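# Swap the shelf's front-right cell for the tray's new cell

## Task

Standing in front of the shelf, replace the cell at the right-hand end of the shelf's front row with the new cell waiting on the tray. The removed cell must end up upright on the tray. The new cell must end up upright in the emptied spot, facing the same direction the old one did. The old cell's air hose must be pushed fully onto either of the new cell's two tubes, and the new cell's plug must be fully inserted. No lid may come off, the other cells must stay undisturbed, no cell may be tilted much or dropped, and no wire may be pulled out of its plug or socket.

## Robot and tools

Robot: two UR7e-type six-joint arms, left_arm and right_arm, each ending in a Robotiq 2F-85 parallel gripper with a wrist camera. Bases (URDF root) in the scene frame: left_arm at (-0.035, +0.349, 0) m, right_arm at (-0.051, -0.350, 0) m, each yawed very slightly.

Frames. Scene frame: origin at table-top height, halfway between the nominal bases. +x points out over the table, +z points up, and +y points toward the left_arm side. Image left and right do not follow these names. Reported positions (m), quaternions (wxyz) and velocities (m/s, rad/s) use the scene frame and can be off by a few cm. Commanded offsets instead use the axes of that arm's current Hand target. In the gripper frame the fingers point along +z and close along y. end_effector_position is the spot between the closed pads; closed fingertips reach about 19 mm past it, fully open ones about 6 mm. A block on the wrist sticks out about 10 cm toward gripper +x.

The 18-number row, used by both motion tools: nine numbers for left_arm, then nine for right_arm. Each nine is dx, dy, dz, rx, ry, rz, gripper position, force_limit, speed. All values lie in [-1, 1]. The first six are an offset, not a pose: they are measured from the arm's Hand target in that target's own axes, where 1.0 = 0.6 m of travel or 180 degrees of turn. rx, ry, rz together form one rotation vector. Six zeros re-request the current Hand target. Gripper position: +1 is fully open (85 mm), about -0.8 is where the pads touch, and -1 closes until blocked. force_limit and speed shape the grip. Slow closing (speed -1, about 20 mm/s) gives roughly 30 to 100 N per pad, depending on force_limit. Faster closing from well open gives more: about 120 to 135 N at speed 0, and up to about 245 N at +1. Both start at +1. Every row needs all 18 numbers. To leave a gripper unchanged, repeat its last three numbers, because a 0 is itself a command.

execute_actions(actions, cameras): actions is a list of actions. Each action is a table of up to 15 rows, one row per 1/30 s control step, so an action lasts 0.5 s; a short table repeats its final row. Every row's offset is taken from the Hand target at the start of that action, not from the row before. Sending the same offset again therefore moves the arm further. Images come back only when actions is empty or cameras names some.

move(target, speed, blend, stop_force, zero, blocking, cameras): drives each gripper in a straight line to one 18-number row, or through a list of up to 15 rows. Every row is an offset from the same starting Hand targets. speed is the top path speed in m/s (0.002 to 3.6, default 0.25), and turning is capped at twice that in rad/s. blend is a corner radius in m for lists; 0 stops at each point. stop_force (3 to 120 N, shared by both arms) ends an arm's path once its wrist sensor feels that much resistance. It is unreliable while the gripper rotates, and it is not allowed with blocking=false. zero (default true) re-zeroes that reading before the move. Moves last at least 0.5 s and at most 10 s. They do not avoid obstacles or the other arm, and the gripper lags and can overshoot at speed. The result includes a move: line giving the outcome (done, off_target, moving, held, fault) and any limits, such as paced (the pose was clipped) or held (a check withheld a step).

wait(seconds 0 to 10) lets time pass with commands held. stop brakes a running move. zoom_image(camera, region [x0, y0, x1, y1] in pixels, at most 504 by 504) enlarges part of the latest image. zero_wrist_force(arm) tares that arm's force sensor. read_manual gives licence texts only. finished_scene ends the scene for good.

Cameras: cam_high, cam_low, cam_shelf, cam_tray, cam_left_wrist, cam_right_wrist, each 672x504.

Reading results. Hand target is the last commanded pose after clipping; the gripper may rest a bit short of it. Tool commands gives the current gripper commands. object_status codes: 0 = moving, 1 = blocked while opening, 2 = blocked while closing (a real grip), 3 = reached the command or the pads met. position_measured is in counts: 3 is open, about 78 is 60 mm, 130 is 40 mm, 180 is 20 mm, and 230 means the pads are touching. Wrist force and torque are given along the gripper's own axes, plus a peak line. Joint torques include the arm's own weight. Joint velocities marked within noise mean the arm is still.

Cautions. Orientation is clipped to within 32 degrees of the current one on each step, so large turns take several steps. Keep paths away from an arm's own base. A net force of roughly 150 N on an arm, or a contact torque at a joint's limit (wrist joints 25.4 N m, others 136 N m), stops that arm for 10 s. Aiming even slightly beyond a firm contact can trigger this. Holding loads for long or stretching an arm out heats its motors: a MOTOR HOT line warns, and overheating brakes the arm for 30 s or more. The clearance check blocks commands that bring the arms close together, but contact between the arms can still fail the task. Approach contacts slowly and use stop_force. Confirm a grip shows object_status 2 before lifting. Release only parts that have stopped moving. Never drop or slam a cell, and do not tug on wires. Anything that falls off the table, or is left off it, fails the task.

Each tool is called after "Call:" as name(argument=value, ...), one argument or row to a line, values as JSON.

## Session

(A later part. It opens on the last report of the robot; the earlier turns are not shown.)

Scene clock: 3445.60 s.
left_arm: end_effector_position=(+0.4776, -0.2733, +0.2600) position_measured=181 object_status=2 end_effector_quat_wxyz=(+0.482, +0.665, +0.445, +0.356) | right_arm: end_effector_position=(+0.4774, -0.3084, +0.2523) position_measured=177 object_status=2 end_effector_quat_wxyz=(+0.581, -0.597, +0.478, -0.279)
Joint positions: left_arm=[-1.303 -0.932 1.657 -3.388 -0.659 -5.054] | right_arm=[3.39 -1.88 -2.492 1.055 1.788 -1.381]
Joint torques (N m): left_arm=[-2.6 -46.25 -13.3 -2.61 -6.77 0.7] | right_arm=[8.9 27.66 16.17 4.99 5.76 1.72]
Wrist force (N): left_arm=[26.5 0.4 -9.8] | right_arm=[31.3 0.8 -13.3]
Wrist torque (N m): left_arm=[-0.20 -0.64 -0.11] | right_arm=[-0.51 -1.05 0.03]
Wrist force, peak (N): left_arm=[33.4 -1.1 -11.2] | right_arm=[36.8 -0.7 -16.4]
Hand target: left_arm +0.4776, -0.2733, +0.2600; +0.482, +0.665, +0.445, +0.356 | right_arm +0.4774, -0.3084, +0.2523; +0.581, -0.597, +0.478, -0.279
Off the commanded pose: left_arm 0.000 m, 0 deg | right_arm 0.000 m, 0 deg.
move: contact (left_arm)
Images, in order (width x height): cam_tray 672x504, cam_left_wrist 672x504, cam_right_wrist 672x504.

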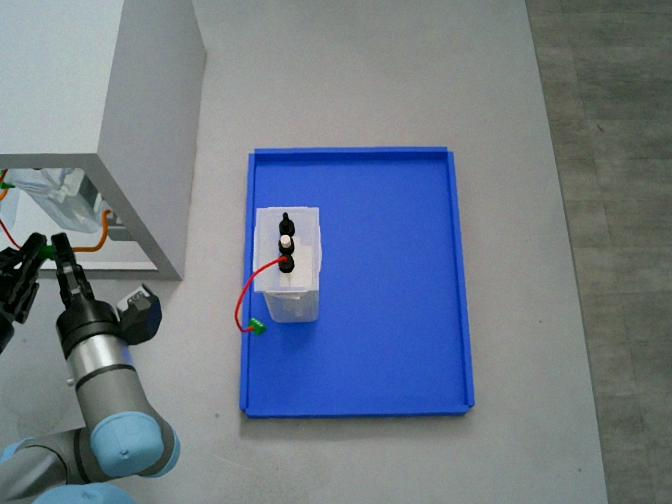

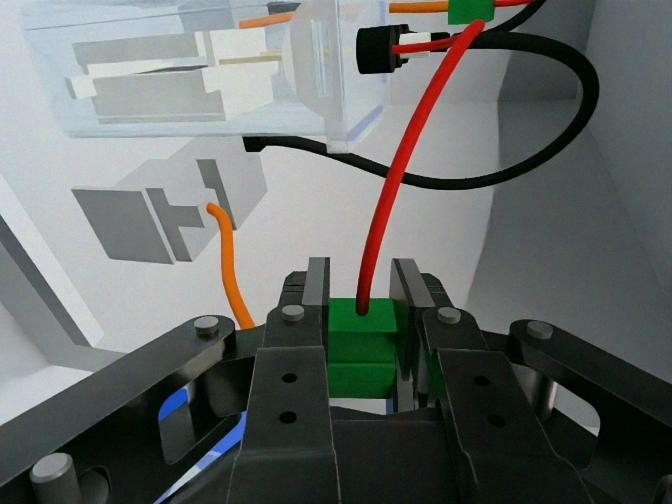

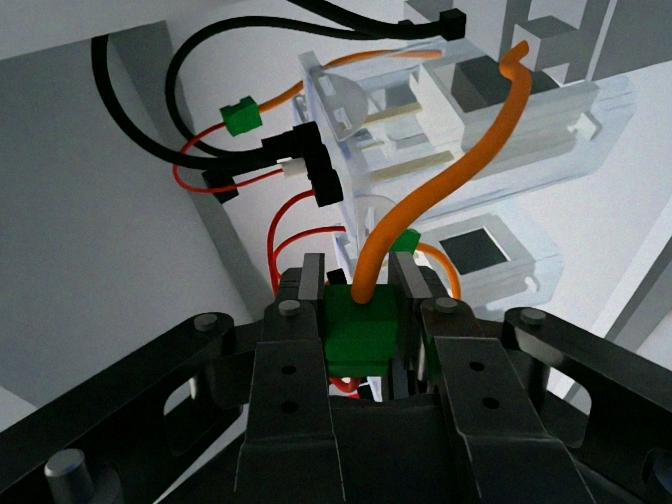

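Call:
move(
  target=[-0.0048,0,0.0015,0,0,0,-1,-0.4,-1,0,0,0,0,0,0,-1,-0.4,-1],
  speed=0.006,
  stop_force=18,
  cameras=["cam_left_wrist","cam_tray","cam_right_wrist"],
)

Call:
zoom_image(
  camera="cam_left_wrist",
  region=[310, 320, 420, 430],
)

Call:
zoom_image(
  camera="cam_tray",
  region=[34, 240, 58, 264],
)

Call:
zoom_image(
  camera="cam_right_wrist",
  region=[300, 270, 430, 410],
)

Scene clock: 3451.80 s.
left_arm: end_effector_position=(+0.4775, -0.2763, +0.2596) position_measured=181 object_status=2 end_effector_quat_wxyz=(+0.482, +0.665, +0.445, +0.356) | right_arm: end_effector_position=(+0.4774, -0.3085, +0.2523) position_measured=177 object_status=2 end_effector_quat_wxyz=(+0.581, -0.597, +0.478, -0.279)
Joint positions: left_arm=[-1.305 -0.927 1.648 -3.384 -0.657 -5.055] | right_arm=[3.39 -1.88 -2.492 1.055 1.788 -1.381]
Joint torques (N m): left_arm=[-25.82 -41.05 -14.15 -1.83 -8.92 -0.53] | right_arm=[18.53 29.02 15.17 4.94 10.26 1.34]
Wrist force (N): left_arm=[39.6 0.9 -18.0] | right_arm=[45.9 1.6 -16.2]
Wrist torque (N m): left_arm=[-0.13 -0.85 -0.14] | right_arm=[-0.44 -1.09 -0.04]
Wrist force, peak (N): left_arm=[39.8 -0.1 -18.0] | right_arm=[46.4 0.6 -16.2]
Hand target: left_arm +0.4774, -0.2763, +0.2597; +0.482, +0.665, +0.445, +0.356 | right_arm +0.4774, -0.3084, +0.2523; +0.581, -0.597, +0.478, -0.279
Off the commanded pose: left_arm 0.000 m, 0 deg | right_arm 0.000 m, 0 deg.
move: done
Images, in order (width x height): cam_tray 672x504, cam_left_wrist 672x504, cam_right_wrist 672x504.

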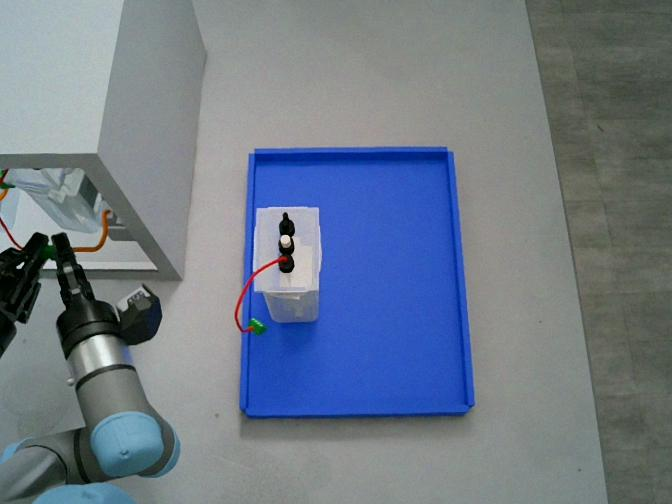

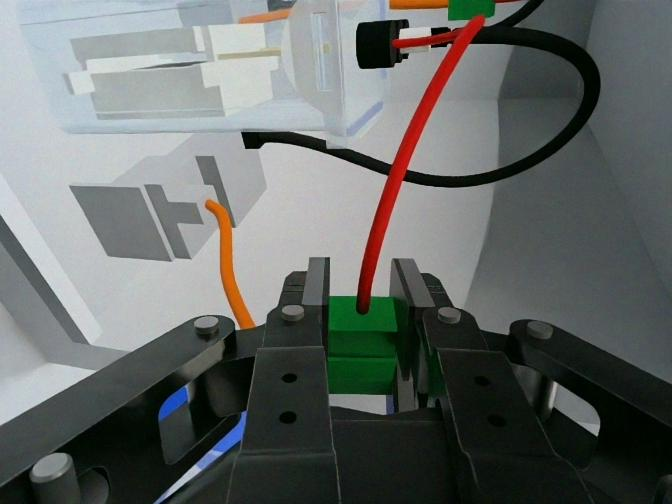

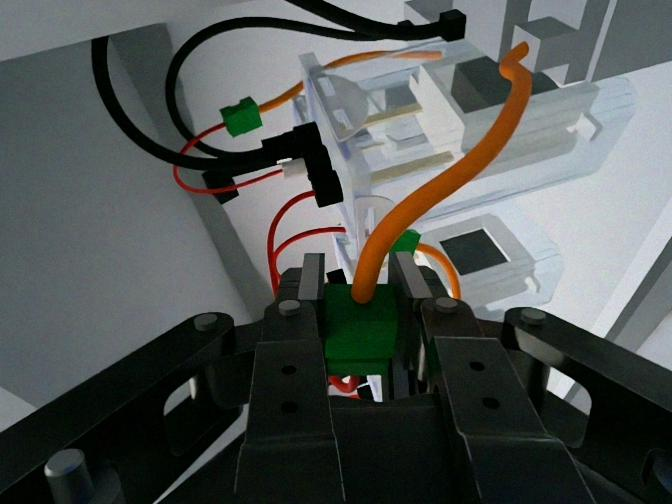

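Scaled by 4.582 from the camera's 672x504 image, which has a finer 960x720 frame.

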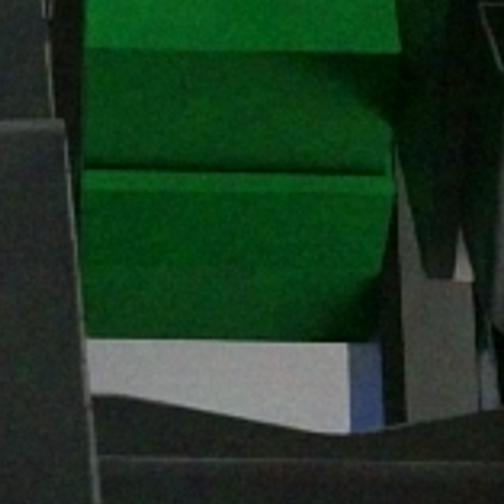

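Scaled by 21.000 from the camera's 672x504 image, which has a finer 960x720 frame.

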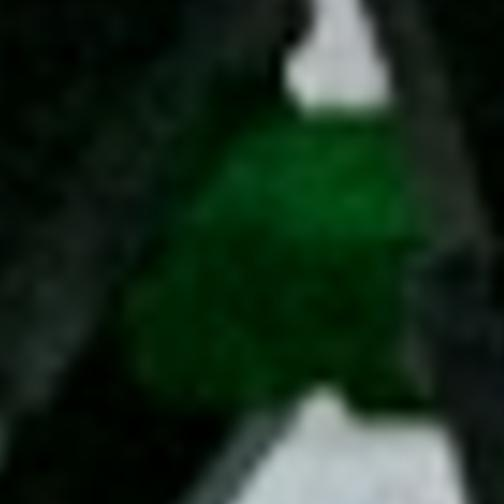

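Scaled by 3.600 from the camera's 672x504 image, which has a finer 960x720 frame.

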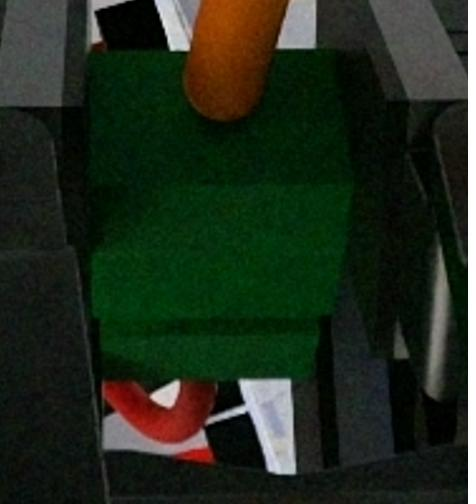

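Call:
wait(
  seconds=0,
  cameras=["cam_shelf","cam_low","cam_left_wrist"],
)

Call:
zoom_image(
  camera="cam_shelf",
  region=[50, 230, 120, 300],
)

Call:
zoom_image(
  camera="cam_shelf",
  region=[210, 190, 260, 240],
)

Call:
zoom_image(
  camera="cam_left_wrist",
  region=[310, 280, 420, 420],
)

Scene clock: 3458.37 s.
left_arm: end_effector_position=(+0.4774, -0.2763, +0.2597) position_measured=181 object_status=2 end_effector_quat_wxyz=(+0.482, +0.665, +0.445, +0.356) | right_arm: end_effector_position=(+0.4774, -0.3084, +0.2523) position_measured=177 object_status=2 end_effector_quat_wxyz=(+0.581, -0.597, +0.478, -0.279)
Joint positions: left_arm=[-1.305 -0.927 1.648 -3.384 -0.657 -5.055] | right_arm=[3.39 -1.88 -2.492 1.055 1.788 -1.381]
Joint torques (N m): left_arm=[-26.21 -42.17 -15.01 -1.47 -9.69 0.79] | right_arm=[29.62 30.35 14.56 4.88 10.32 1.02]
Wrist force (N): left_arm=[39.2 1.4 -17.8] | right_arm=[45.7 2.1 -16.2]
Wrist torque (N m): left_arm=[-0.16 -0.82 -0.14] | right_arm=[-0.46 -1.12 -0.05]
Wrist force, peak (N): left_arm=[39.2 1.6 -17.9] | right_arm=[45.9 2.1 -16.2]
Hand target: left_arm +0.4774, -0.2763, +0.2597; +0.482, +0.665, +0.445, +0.356 | right_arm +0.4774, -0.3084, +0.2523; +0.581, -0.597, +0.478, -0.279
Tool commands: left_gripper/position=-1.0 left_gripper/force_limit=-0.4 left_gripper/speed=-1.0 right_gripper/position=-1.0 right_gripper/force_limit=-0.4 right_gripper/speed=-1.0
Off the commanded pose: left_arm 0.000 m, 0 deg | right_arm 0.000 m, 0 deg.
Images, in order (width x height): cam_low 672x504, cam_shelf 672x504, cam_left_wrist 672x504.

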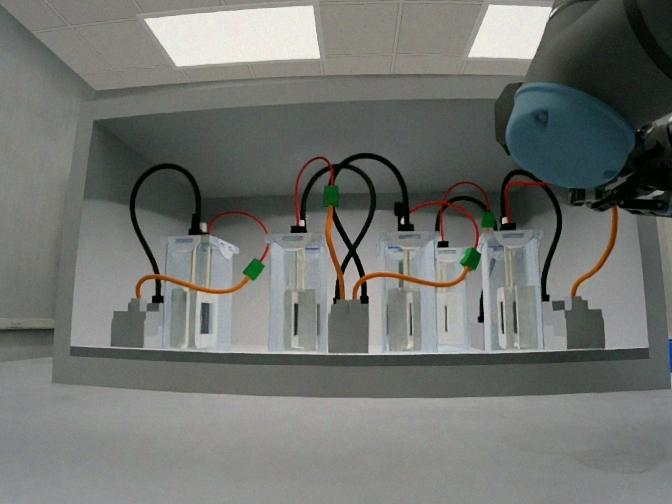

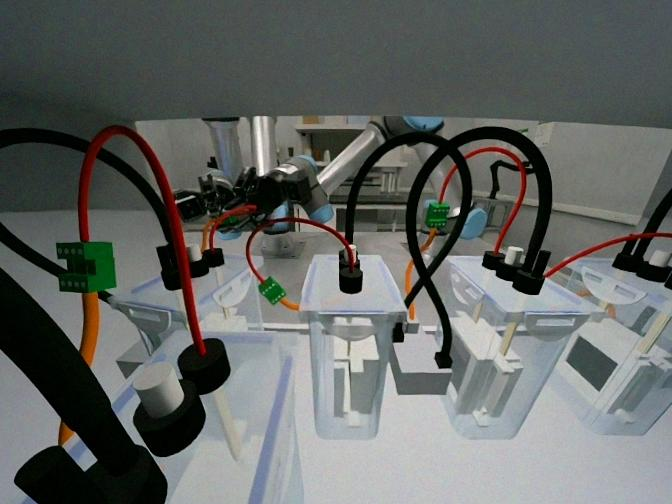

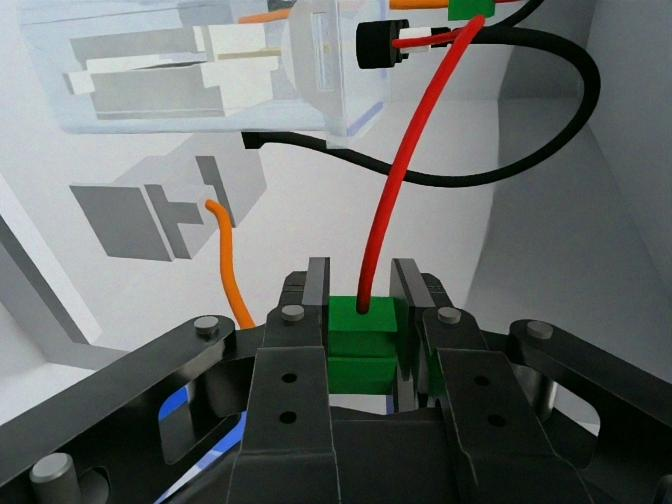

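Scaled by 7.200 from the camera's 672x504 image, which has a finer 960x720 frame.

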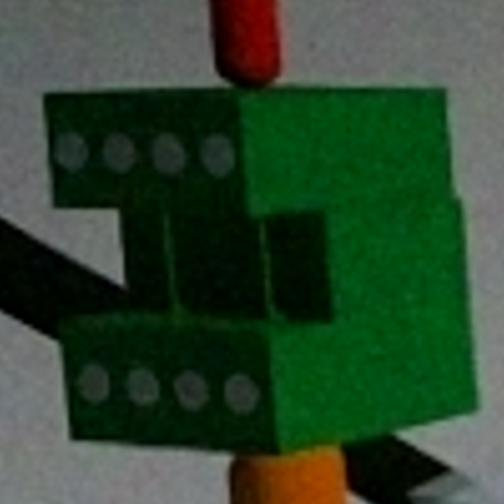

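Scaled by 10.080 from the camera's 672x504 image, which has a finer 960x720 frame.

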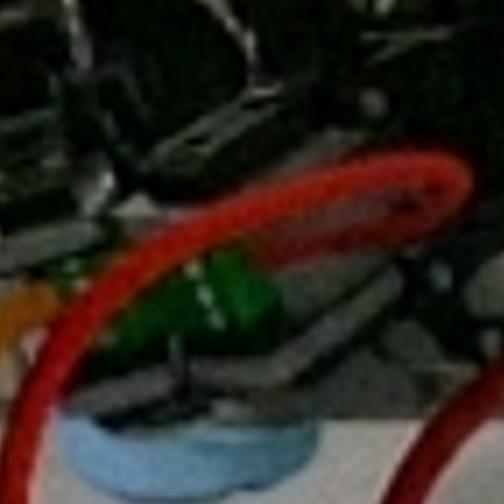

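Scaled by 3.600 from the camera's 672x504 image, which has a finer 960x720 frame.

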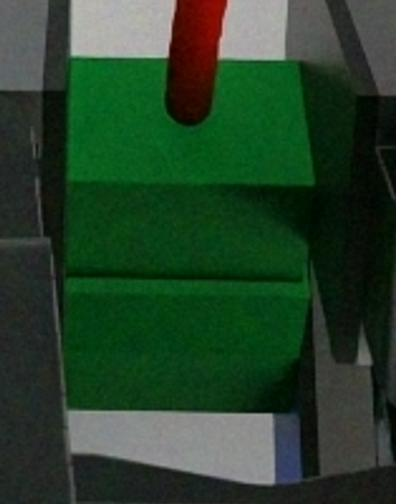

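Call:
move(
  target=[-0.0035,0,0.0011,0,0,0,-1,-0.4,-1,0,0,0,0,0,0,-1,-0.4,-1],
  speed=0.006,
  stop_force=18,
  cameras=["cam_left_wrist","cam_tray","cam_right_wrist"],
)

Call:
zoom_image(
  camera="cam_left_wrist",
  region=[310, 280, 420, 420],
)

Call:
zoom_image(
  camera="cam_right_wrist",
  region=[300, 270, 430, 410],
)

Scene clock: 3480.07 s.
left_arm: end_effector_position=(+0.4773, -0.2785, +0.2594) position_measured=181 object_status=2 end_effector_quat_wxyz=(+0.482, +0.665, +0.445, +0.356) | right_arm: end_effector_position=(+0.4774, -0.3084, +0.2523) position_measured=177 object_status=2 end_effector_quat_wxyz=(+0.581, -0.597, +0.478, -0.279)
Joint positions: left_arm=[-1.306 -0.923 1.642 -3.381 -0.656 -5.056] | right_arm=[3.39 -1.88 -2.492 1.055 1.788 -1.381]
Joint torques (N m): left_arm=[-17.08 -39.9 -15.87 -1.67 -5.28 -0.76] | right_arm=[10.65 32.54 13.89 4.8 7.33 0.69]
Wrist force (N): left_arm=[35.1 -0.5 -18.4] | right_arm=[43.3 0.2 -12.9]
Wrist torque (N m): left_arm=[-0.15 -0.78 -0.14] | right_arm=[-0.43 -1.01 0.02]
Wrist force, peak (N): left_arm=[39.2 1.4 -17.9] | right_arm=[45.8 2.1 -16.3]
Hand target: left_arm +0.4773, -0.2784, +0.2594; +0.482, +0.665, +0.445, +0.356 | right_arm +0.4774, -0.3084, +0.2523; +0.581, -0.597, +0.478, -0.279
Off the commanded pose: left_arm 0.000 m, 0 deg | right_arm 0.000 m, 0 deg.
move: done
Images, in order (width x height): cam_tray 672x504, cam_left_wrist 672x504, cam_right_wrist 672x504.

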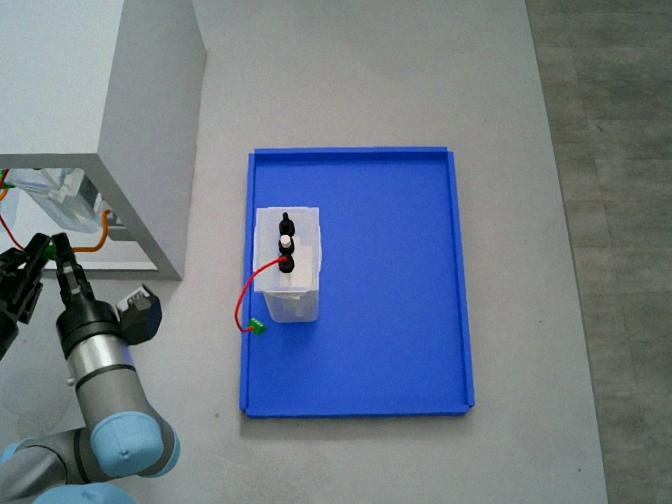

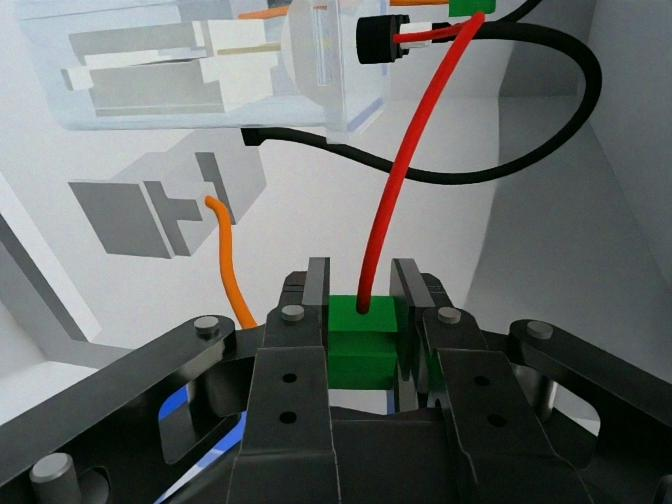

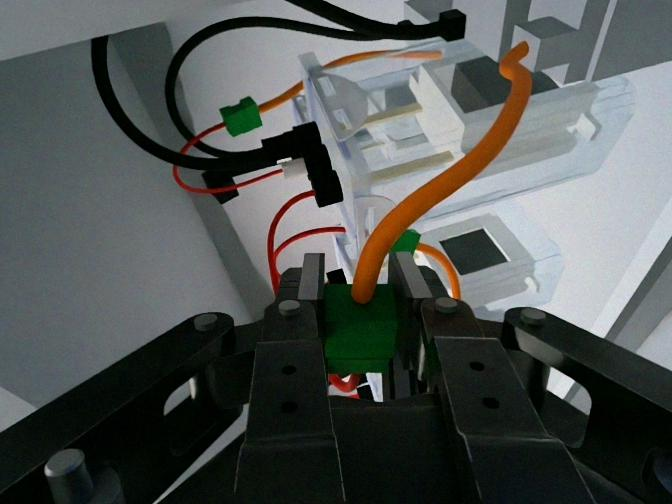

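Scaled by 3.600 from the camera's 672x504 image, which has a finer 960x720 frame.

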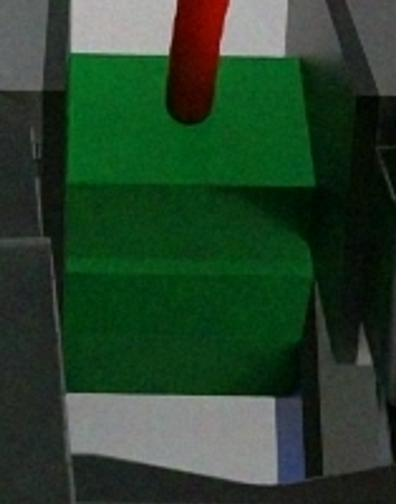

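Scaled by 3.600 from the camera's 672x504 image, which has a finer 960x720 frame.

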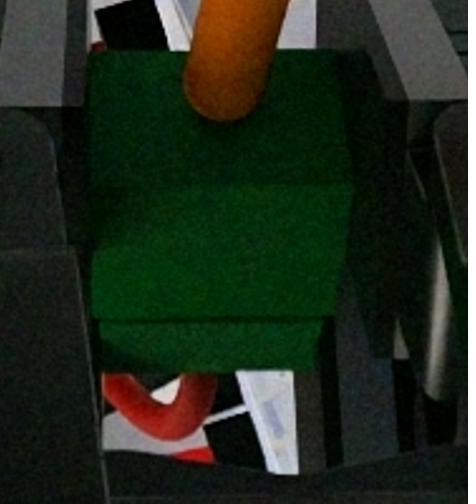

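Call:
move(
  target=[-0.0035,0,0.0011,0,0,0,-1,-0.4,-1,0,0,0,0,0,0,-1,-0.4,-1],
  speed=0.006,
  stop_force=18,
  cameras=["cam_left_wrist","cam_tray","cam_right_wrist"],
)

Call:
zoom_image(
  camera="cam_left_wrist",
  region=[310, 280, 420, 420],
)

Call:
zoom_image(
  camera="cam_right_wrist",
  region=[300, 270, 430, 410],
)

Scene clock: 3485.50 s.
left_arm: end_effector_position=(+0.4773, -0.2798, +0.2592) position_measured=181 object_status=2 end_effector_quat_wxyz=(+0.482, +0.665, +0.445, +0.356) | right_arm: end_effector_position=(+0.4776, -0.3088, +0.2522) position_measured=177 object_status=2 end_effector_quat_wxyz=(+0.580, -0.596, +0.479, -0.280)
Joint positions: left_arm=[-1.306 -0.921 1.638 -3.379 -0.655 -5.057] | right_arm=[3.39 -1.88 -2.492 1.055 1.787 -1.381]
Joint torques (N m): left_arm=[-11.8 -40.92 -16.14 -1.38 -10.88 0.73] | right_arm=[34.48 34.61 11.42 4.95 11.17 0.32]
Wrist force (N): left_arm=[46.7 0.4 -22.9] | right_arm=[53.9 0.6 -17.8]
Wrist torque (N m): left_arm=[-0.18 -0.58 -0.29] | right_arm=[-0.42 -0.79 0.16]
Wrist force, peak (N): left_arm=[50.1 -2.0 -25.1] | right_arm=[58.0 -1.2 -18.4]
Hand target: left_arm +0.4773, -0.2798, +0.2592; +0.482, +0.665, +0.445, +0.356 (not the last commanded pose) | right_arm +0.4774, -0.3084, +0.2523; +0.581, -0.597, +0.478, -0.279
Off the commanded pose: left_arm 0.001 m, 0 deg | right_arm 0.000 m, 0 deg.
move: contact (left_arm)
Images, in order (width x height): cam_tray 672x504, cam_left_wrist 672x504, cam_right_wrist 672x504.

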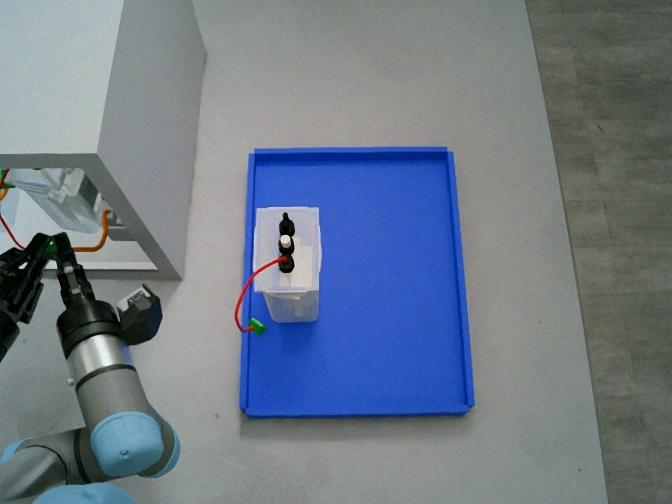

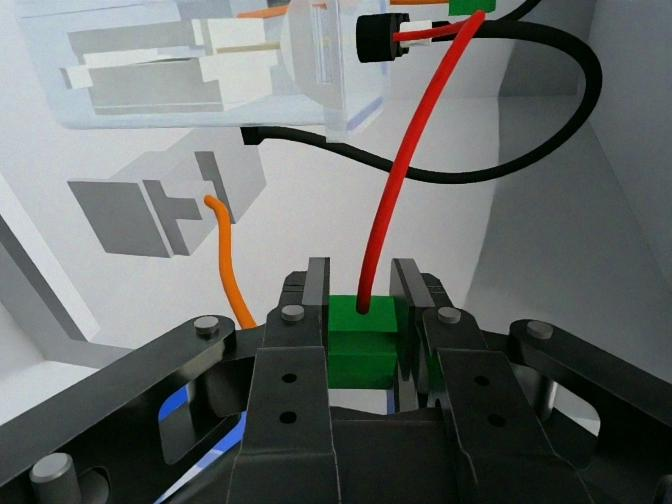

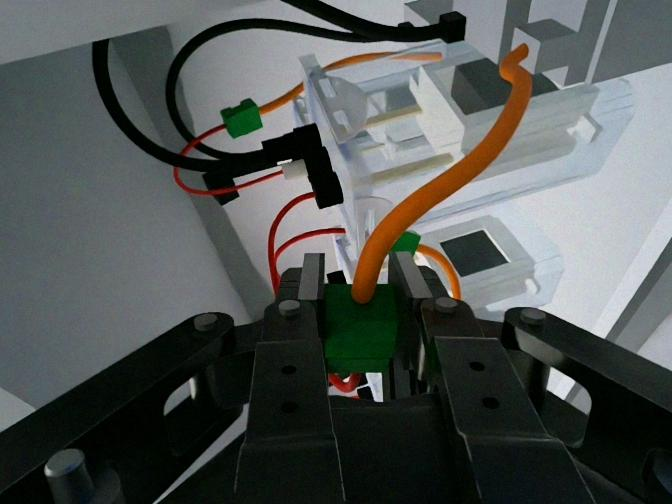

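Scaled by 3.600 from the camera's 672x504 image, which has a finer 960x720 frame.

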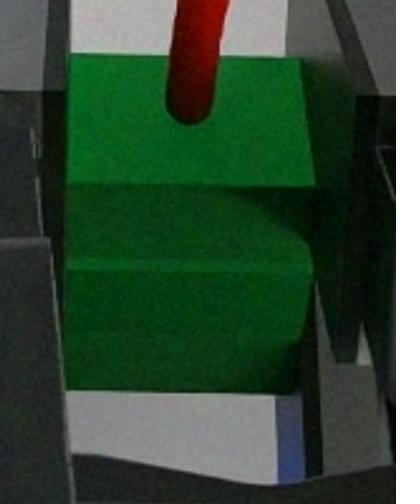

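Scaled by 3.600 from the camera's 672x504 image, which has a finer 960x720 frame.

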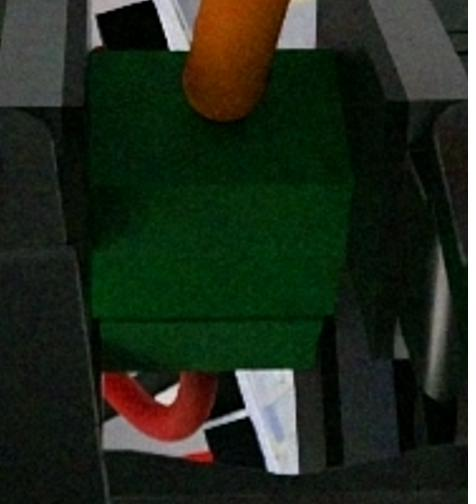

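Call:
move(
  target=[0.0019,0,-0.0006,0,0,0,-1,-0.4,-1,0,0,0,0,0,0,-1,-0.4,-1],
  speed=0.01,
  cameras=[],
)

Scene clock: 3490.80 s.
left_arm: end_effector_position=(+0.4774, -0.2786, +0.2594) position_measured=181 object_status=2 end_effector_quat_wxyz=(+0.482, +0.665, +0.445, +0.356) | right_arm: end_effector_position=(+0.4774, -0.3084, +0.2523) position_measured=177 object_status=2 end_effector_quat_wxyz=(+0.581, -0.597, +0.478, -0.279)
Joint positions: left_arm=[-1.306 -0.923 1.642 -3.381 -0.656 -5.056] | right_arm=[3.39 -1.88 -2.492 1.055 1.788 -1.381]
Joint torques (N m): left_arm=[-0.3 -41.17 -17.5 -1.57 -7.08 1.18] | right_arm=[21.24 39.16 5.96 5.75 8.95 0.37]
Wrist force (N): left_arm=[30.6 0.1 -20.2] | right_arm=[40.9 0.4 -8.8]
Wrist torque (N m): left_arm=[-0.22 -0.69 -0.32] | right_arm=[-0.45 -0.80 0.15]
Wrist force, peak (N): left_arm=[47.1 0.2 -22.9] | right_arm=[54.4 0.7 -17.8]
Hand target: left_arm +0.4774, -0.2786, +0.2594; +0.482, +0.665, +0.445, +0.356 | right_arm +0.4774, -0.3084, +0.2523; +0.581, -0.597, +0.478, -0.279
Off the commanded pose: left_arm 0.000 m, 0 deg | right_arm 0.000 m, 0 deg.
move: done
No camera images: "cameras" was empty.

Call:
move(
  target=[0.0015,0,-0.0015,0,0,0,-1,-0.4,-1,0,0,0,0,0,0,-1,-0.4,-1],
  speed=0.01,
  cameras=[],
)

Scene clock: 3498.67 s.
left_arm: end_effector_position=(+0.4769, -0.2774, +0.2597) position_measured=181 object_status=2 end_effector_quat_wxyz=(+0.482, +0.665, +0.445, +0.356) | right_arm: end_effector_position=(+0.4774, -0.3084, +0.2523) position_measured=177 object_status=2 end_effector_quat_wxyz=(+0.581, -0.597, +0.478, -0.279)
Joint positions: left_arm=[-1.306 -0.926 1.646 -3.382 -0.656 -5.057] | right_arm=[3.39 -1.88 -2.492 1.055 1.788 -1.381]
Joint torques (N m): left_arm=[-13.58 -45.45 -11.11 -3.03 0.72 -1.32] | right_arm=[6.57 40.38 4.49 5.7 -0.87 0.11]
Wrist force (N): left_arm=[5.0 4.2 3.7] | right_arm=[7.3 4.5 -10.1]
Wrist torque (N m): left_arm=[-0.18 -0.02 -0.27] | right_arm=[-0.47 -0.85 -0.04]
Wrist force, peak (N): left_arm=[30.6 -0.1 -20.3] | right_arm=[41.4 0.6 -7.8]
Hand target: left_arm +0.4769, -0.2775, +0.2597; +0.482, +0.665, +0.445, +0.356 | right_arm +0.4774, -0.3084, +0.2523; +0.581, -0.597, +0.478, -0.279
Off the commanded pose: left_arm 0.000 m, 0 deg | right_arm 0.000 m, 0 deg.
move: done
No camera images: "cameras" was empty.

Call:
move(
  target=[0,0,0,0,0,0,0.1,-0.4,-1,0,0,0,0,0,0,-1,-0.4,-1],
  cameras=["cam_left_wrist","cam_right_wrist","cam_tray"],
)

Call:
zoom_image(
  camera="cam_tray",
  region=[20, 225, 80, 285],
)

Scene clock: 3505.00 s.
left_arm: end_effector_position=(+0.4769, -0.2775, +0.2597) position_measured=117 object_status=0 end_effector_quat_wxyz=(+0.482, +0.665, +0.445, +0.356) | right_arm: end_effector_position=(+0.4774, -0.3084, +0.2523) position_measured=177 object_status=2 end_effector_quat_wxyz=(+0.581, -0.597, +0.478, -0.279)
Joint positions: left_arm=[-1.306 -0.926 1.646 -3.382 -0.656 -5.057] | right_arm=[3.39 -1.88 -2.492 1.055 1.788 -1.381]
Joint torques (N m): left_arm=[7.85 -35.42 -25.56 -1.42 0.9 -1.19] | right_arm=[6.5 28.17 4.7 2.59 1.39 -0.49]
Wrist force (N): left_arm=[1.6 0.2 1.4] | right_arm=[7.6 -1.3 -4.4]
Wrist torque (N m): left_arm=[-0.02 -0.20 -0.17] | right_arm=[-0.59 -1.03 -0.03]
Wrist force, peak (N): left_arm=[5.4 4.4 3.9] | right_arm=[7.6 4.6 -10.5]
Hand target: left_arm +0.4769, -0.2775, +0.2597; +0.482, +0.665, +0.445, +0.356 | right_arm +0.4774, -0.3084, +0.2523; +0.581, -0.597, +0.478, -0.279
Off the commanded pose: left_arm 0.000 m, 0 deg | right_arm 0.000 m, 0 deg.
move: done
Images, in order (width x height): cam_tray 672x504, cam_left_wrist 672x504, cam_right_wrist 672x504.

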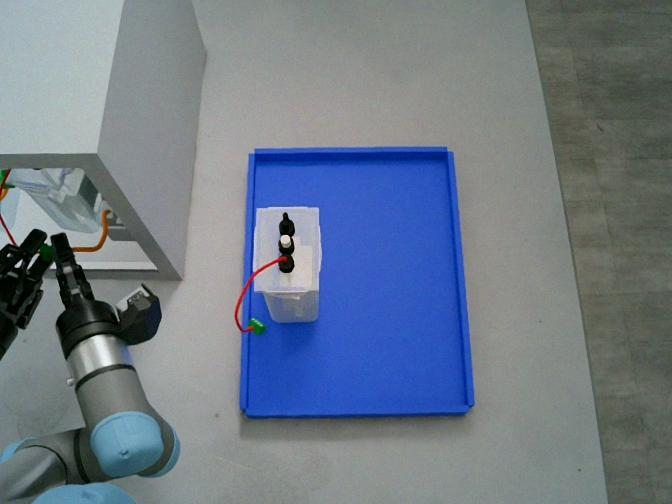

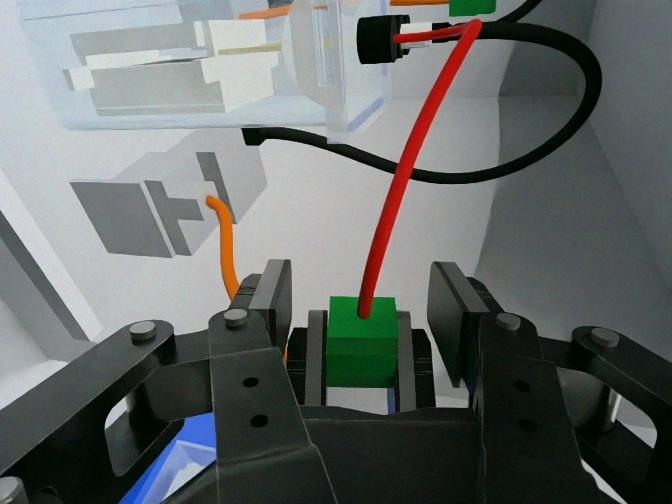

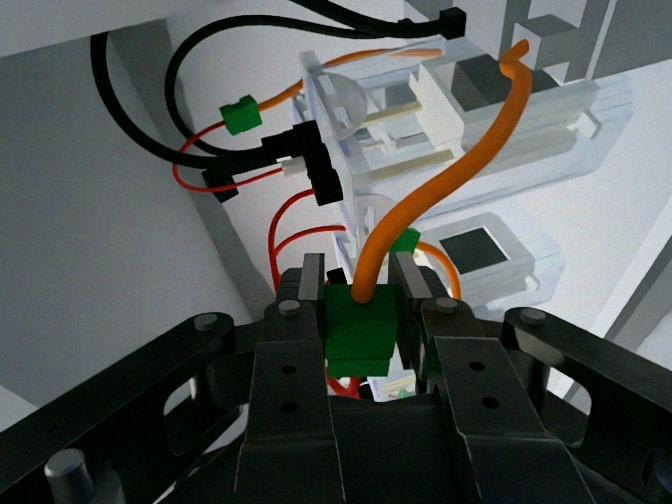

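Scaled by 8.400 from the camera's 672x504 image, which has a finer 960x720 frame.

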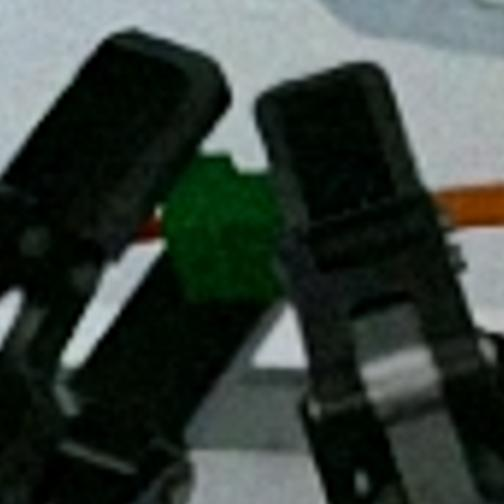

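Call:
move(
  target=[
    [0,0,-0.08,0,0,0,0.1,-0.4,-1,0,0,0,0,0,0,-1,-0.4,-1],
    [0.1,0,-0.22,0,0,0,0.1,-0.4,-1,0,0,0,0,0,0,-1,-0.4,-1],
  ],
  speed=0.08,
  blend=0.02,
  cameras=["cam_left_wrist","cam_right_wrist","cam_tray","cam_high"],
)

Call:
zoom_image(
  camera="cam_tray",
  region=[20, 225, 80, 285],
)

Call:
zoom_image(
  camera="cam_left_wrist",
  region=[300, 260, 420, 380],
)

Scene clock: 3511.10 s.
left_arm: end_effector_position=(+0.3786, -0.1786, +0.2995) position_measured=117 object_status=3 end_effector_quat_wxyz=(+0.482, +0.665, +0.445, +0.356) | right_arm: end_effector_position=(+0.4774, -0.3084, +0.2523) position_measured=177 object_status=2 end_effector_quat_wxyz=(+0.581, -0.597, +0.478, -0.279)
Joint positions: left_arm=[-1.456 -1.262 2.051 -3.336 -0.527 -5.194] | right_arm=[3.39 -1.88 -2.492 1.055 1.788 -1.381]
Joint torques (N m): left_arm=[9.18 -33.77 -18.2 -3.9 -0.88 1.17] | right_arm=[6.87 18.2 5.08 2.62 1.54 -1.01]
Wrist force (N): left_arm=[1.5 0.4 1.6] | right_arm=[7.7 -1.1 -4.3]
Wrist torque (N m): left_arm=[0.02 -0.17 -0.19] | right_arm=[-0.57 -1.04 -0.03]
Wrist force, peak (N): left_arm=[1.7 0.1 2.7] | right_arm=[7.7 -1.4 -4.5]
Hand target: left_arm +0.3786, -0.1786, +0.2995; +0.482, +0.665, +0.445, +0.356 | right_arm +0.4774, -0.3084, +0.2523; +0.581, -0.597, +0.478, -0.279
Off the commanded pose: left_arm 0.000 m, 0 deg | right_arm 0.000 m, 0 deg.
move: done
Images, in order (width x height): cam_high 672x504, cam_tray 672x504, cam_left_wrist 672x504, cam_right_wrist 672x504.

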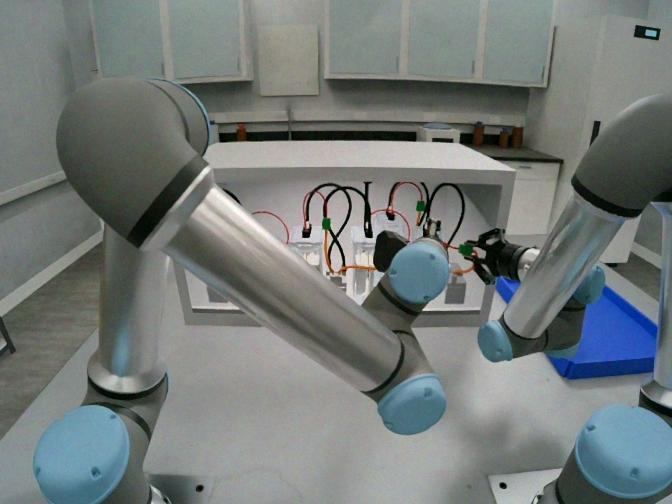

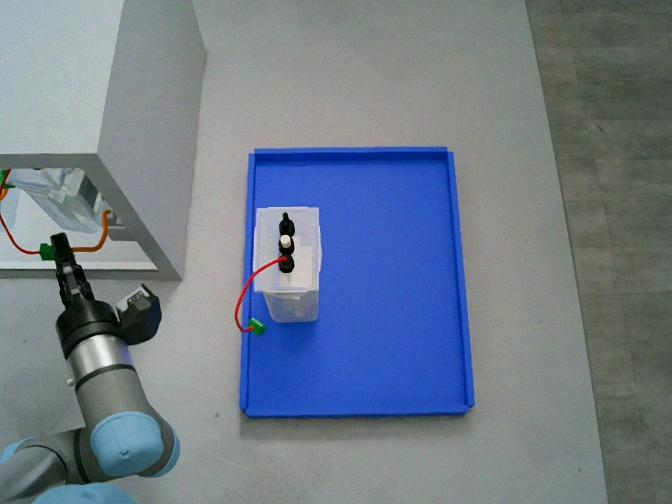

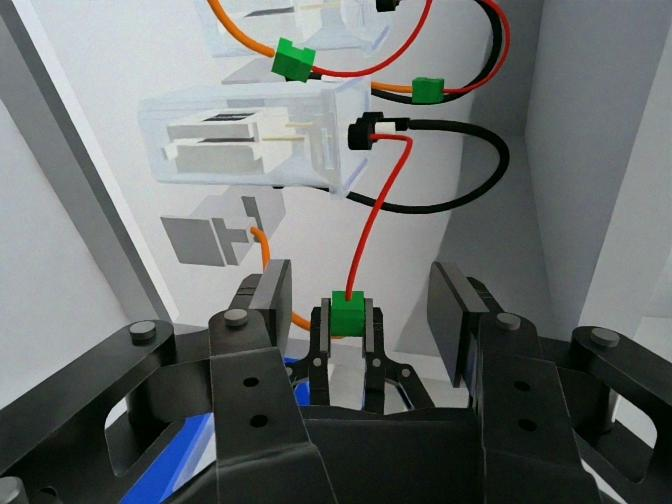

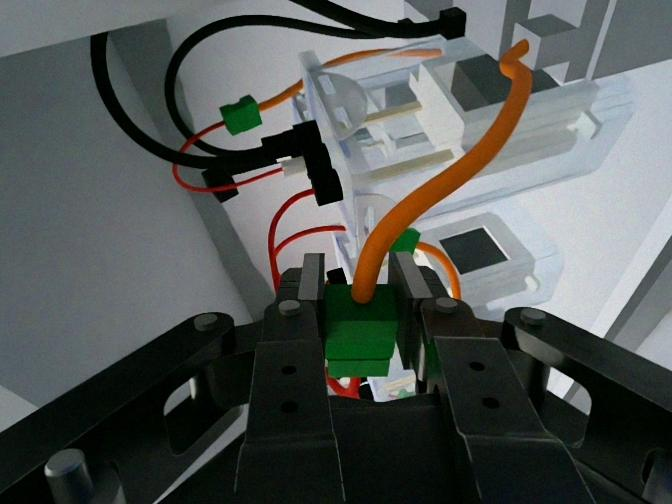

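Scaled by 8.400 from the camera's 672x504 image, which has a finer 960x720 frame.

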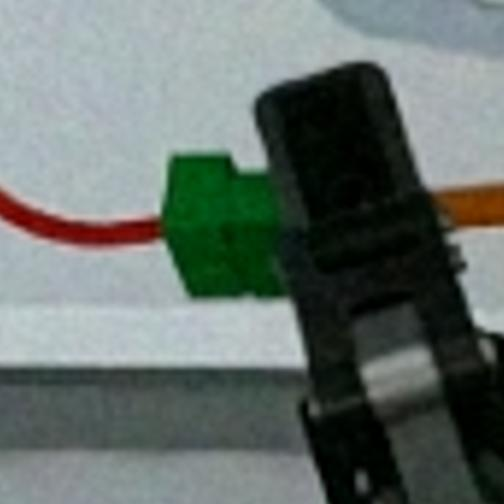

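Scaled by 4.200 from the camera's 672x504 image, which has a finer 960x720 frame.

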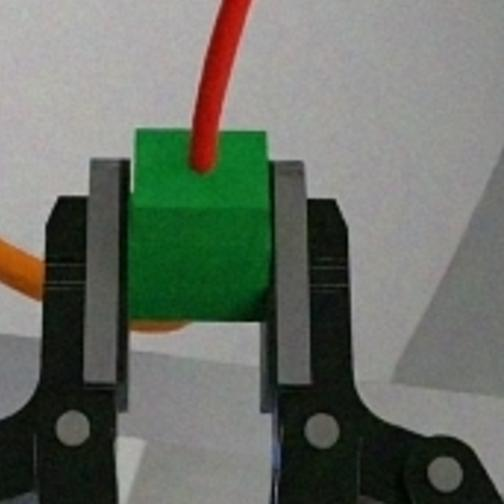

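Call:
zoom_image(
  camera="cam_tray",
  region=[36, 238, 60, 262],
)

Call:
zoom_image(
  camera="cam_left_wrist",
  region=[250, 20, 350, 100],
)

Call:
zoom_image(
  camera="cam_left_wrist",
  region=[320, 280, 380, 345],
)

Scaled by 21.000 from the camera's 672x504 image, which has a finer 960x720 frame.

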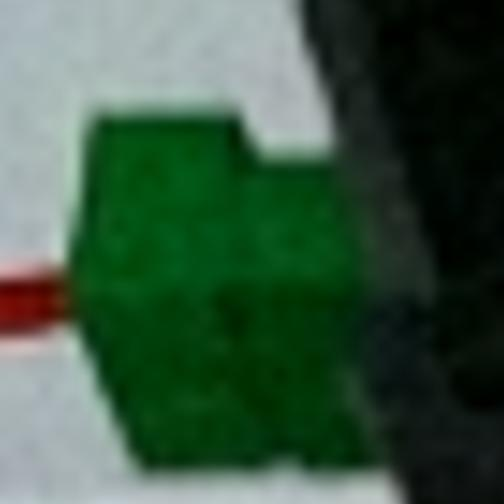

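Scaled by 5.040 from the camera's 672x504 image, which has a finer 960x720 frame.

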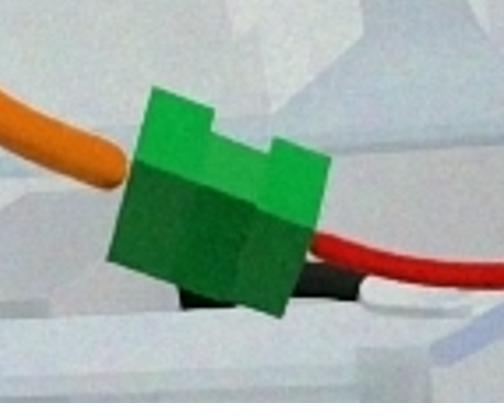

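Scaled by 7.754 from the camera's 672x504 image, which has a finer 960x720 frame.

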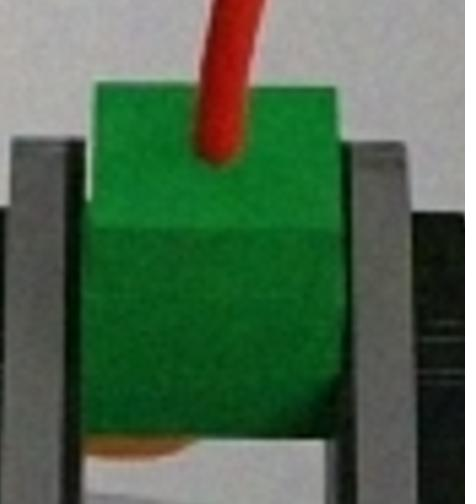

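Call:
zoom_image(
  camera="cam_left_wrist",
  region=[328, 305, 368, 340],
)

Call:
zoom_image(
  camera="cam_right_wrist",
  region=[315, 330, 405, 400],
)

Call:
zoom_image(
  camera="cam_tray",
  region=[38, 242, 56, 264],
)

Scaled by 12.600 from the camera's 672x504 image, which has a finer 960x720 frame.

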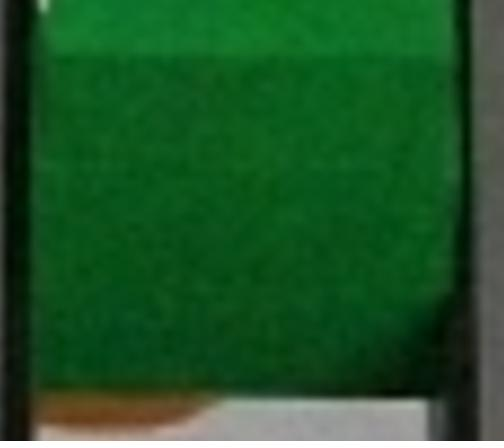

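Scaled by 5.600 from the camera's 672x504 image, which has a finer 960x720 frame.

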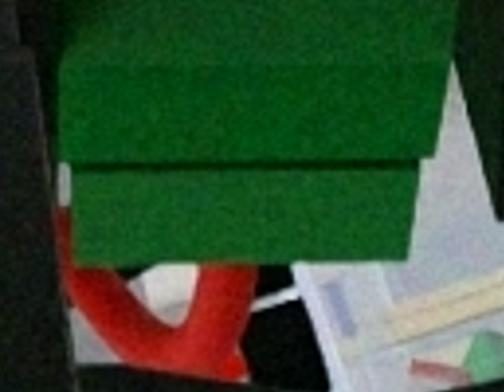

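Scaled by 22.909 from the camera's 672x504 image, which has a finer 960x720 frame.

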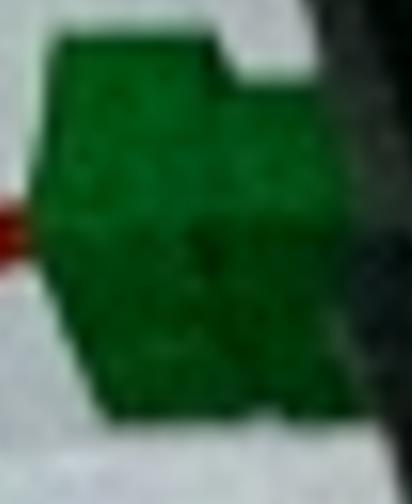

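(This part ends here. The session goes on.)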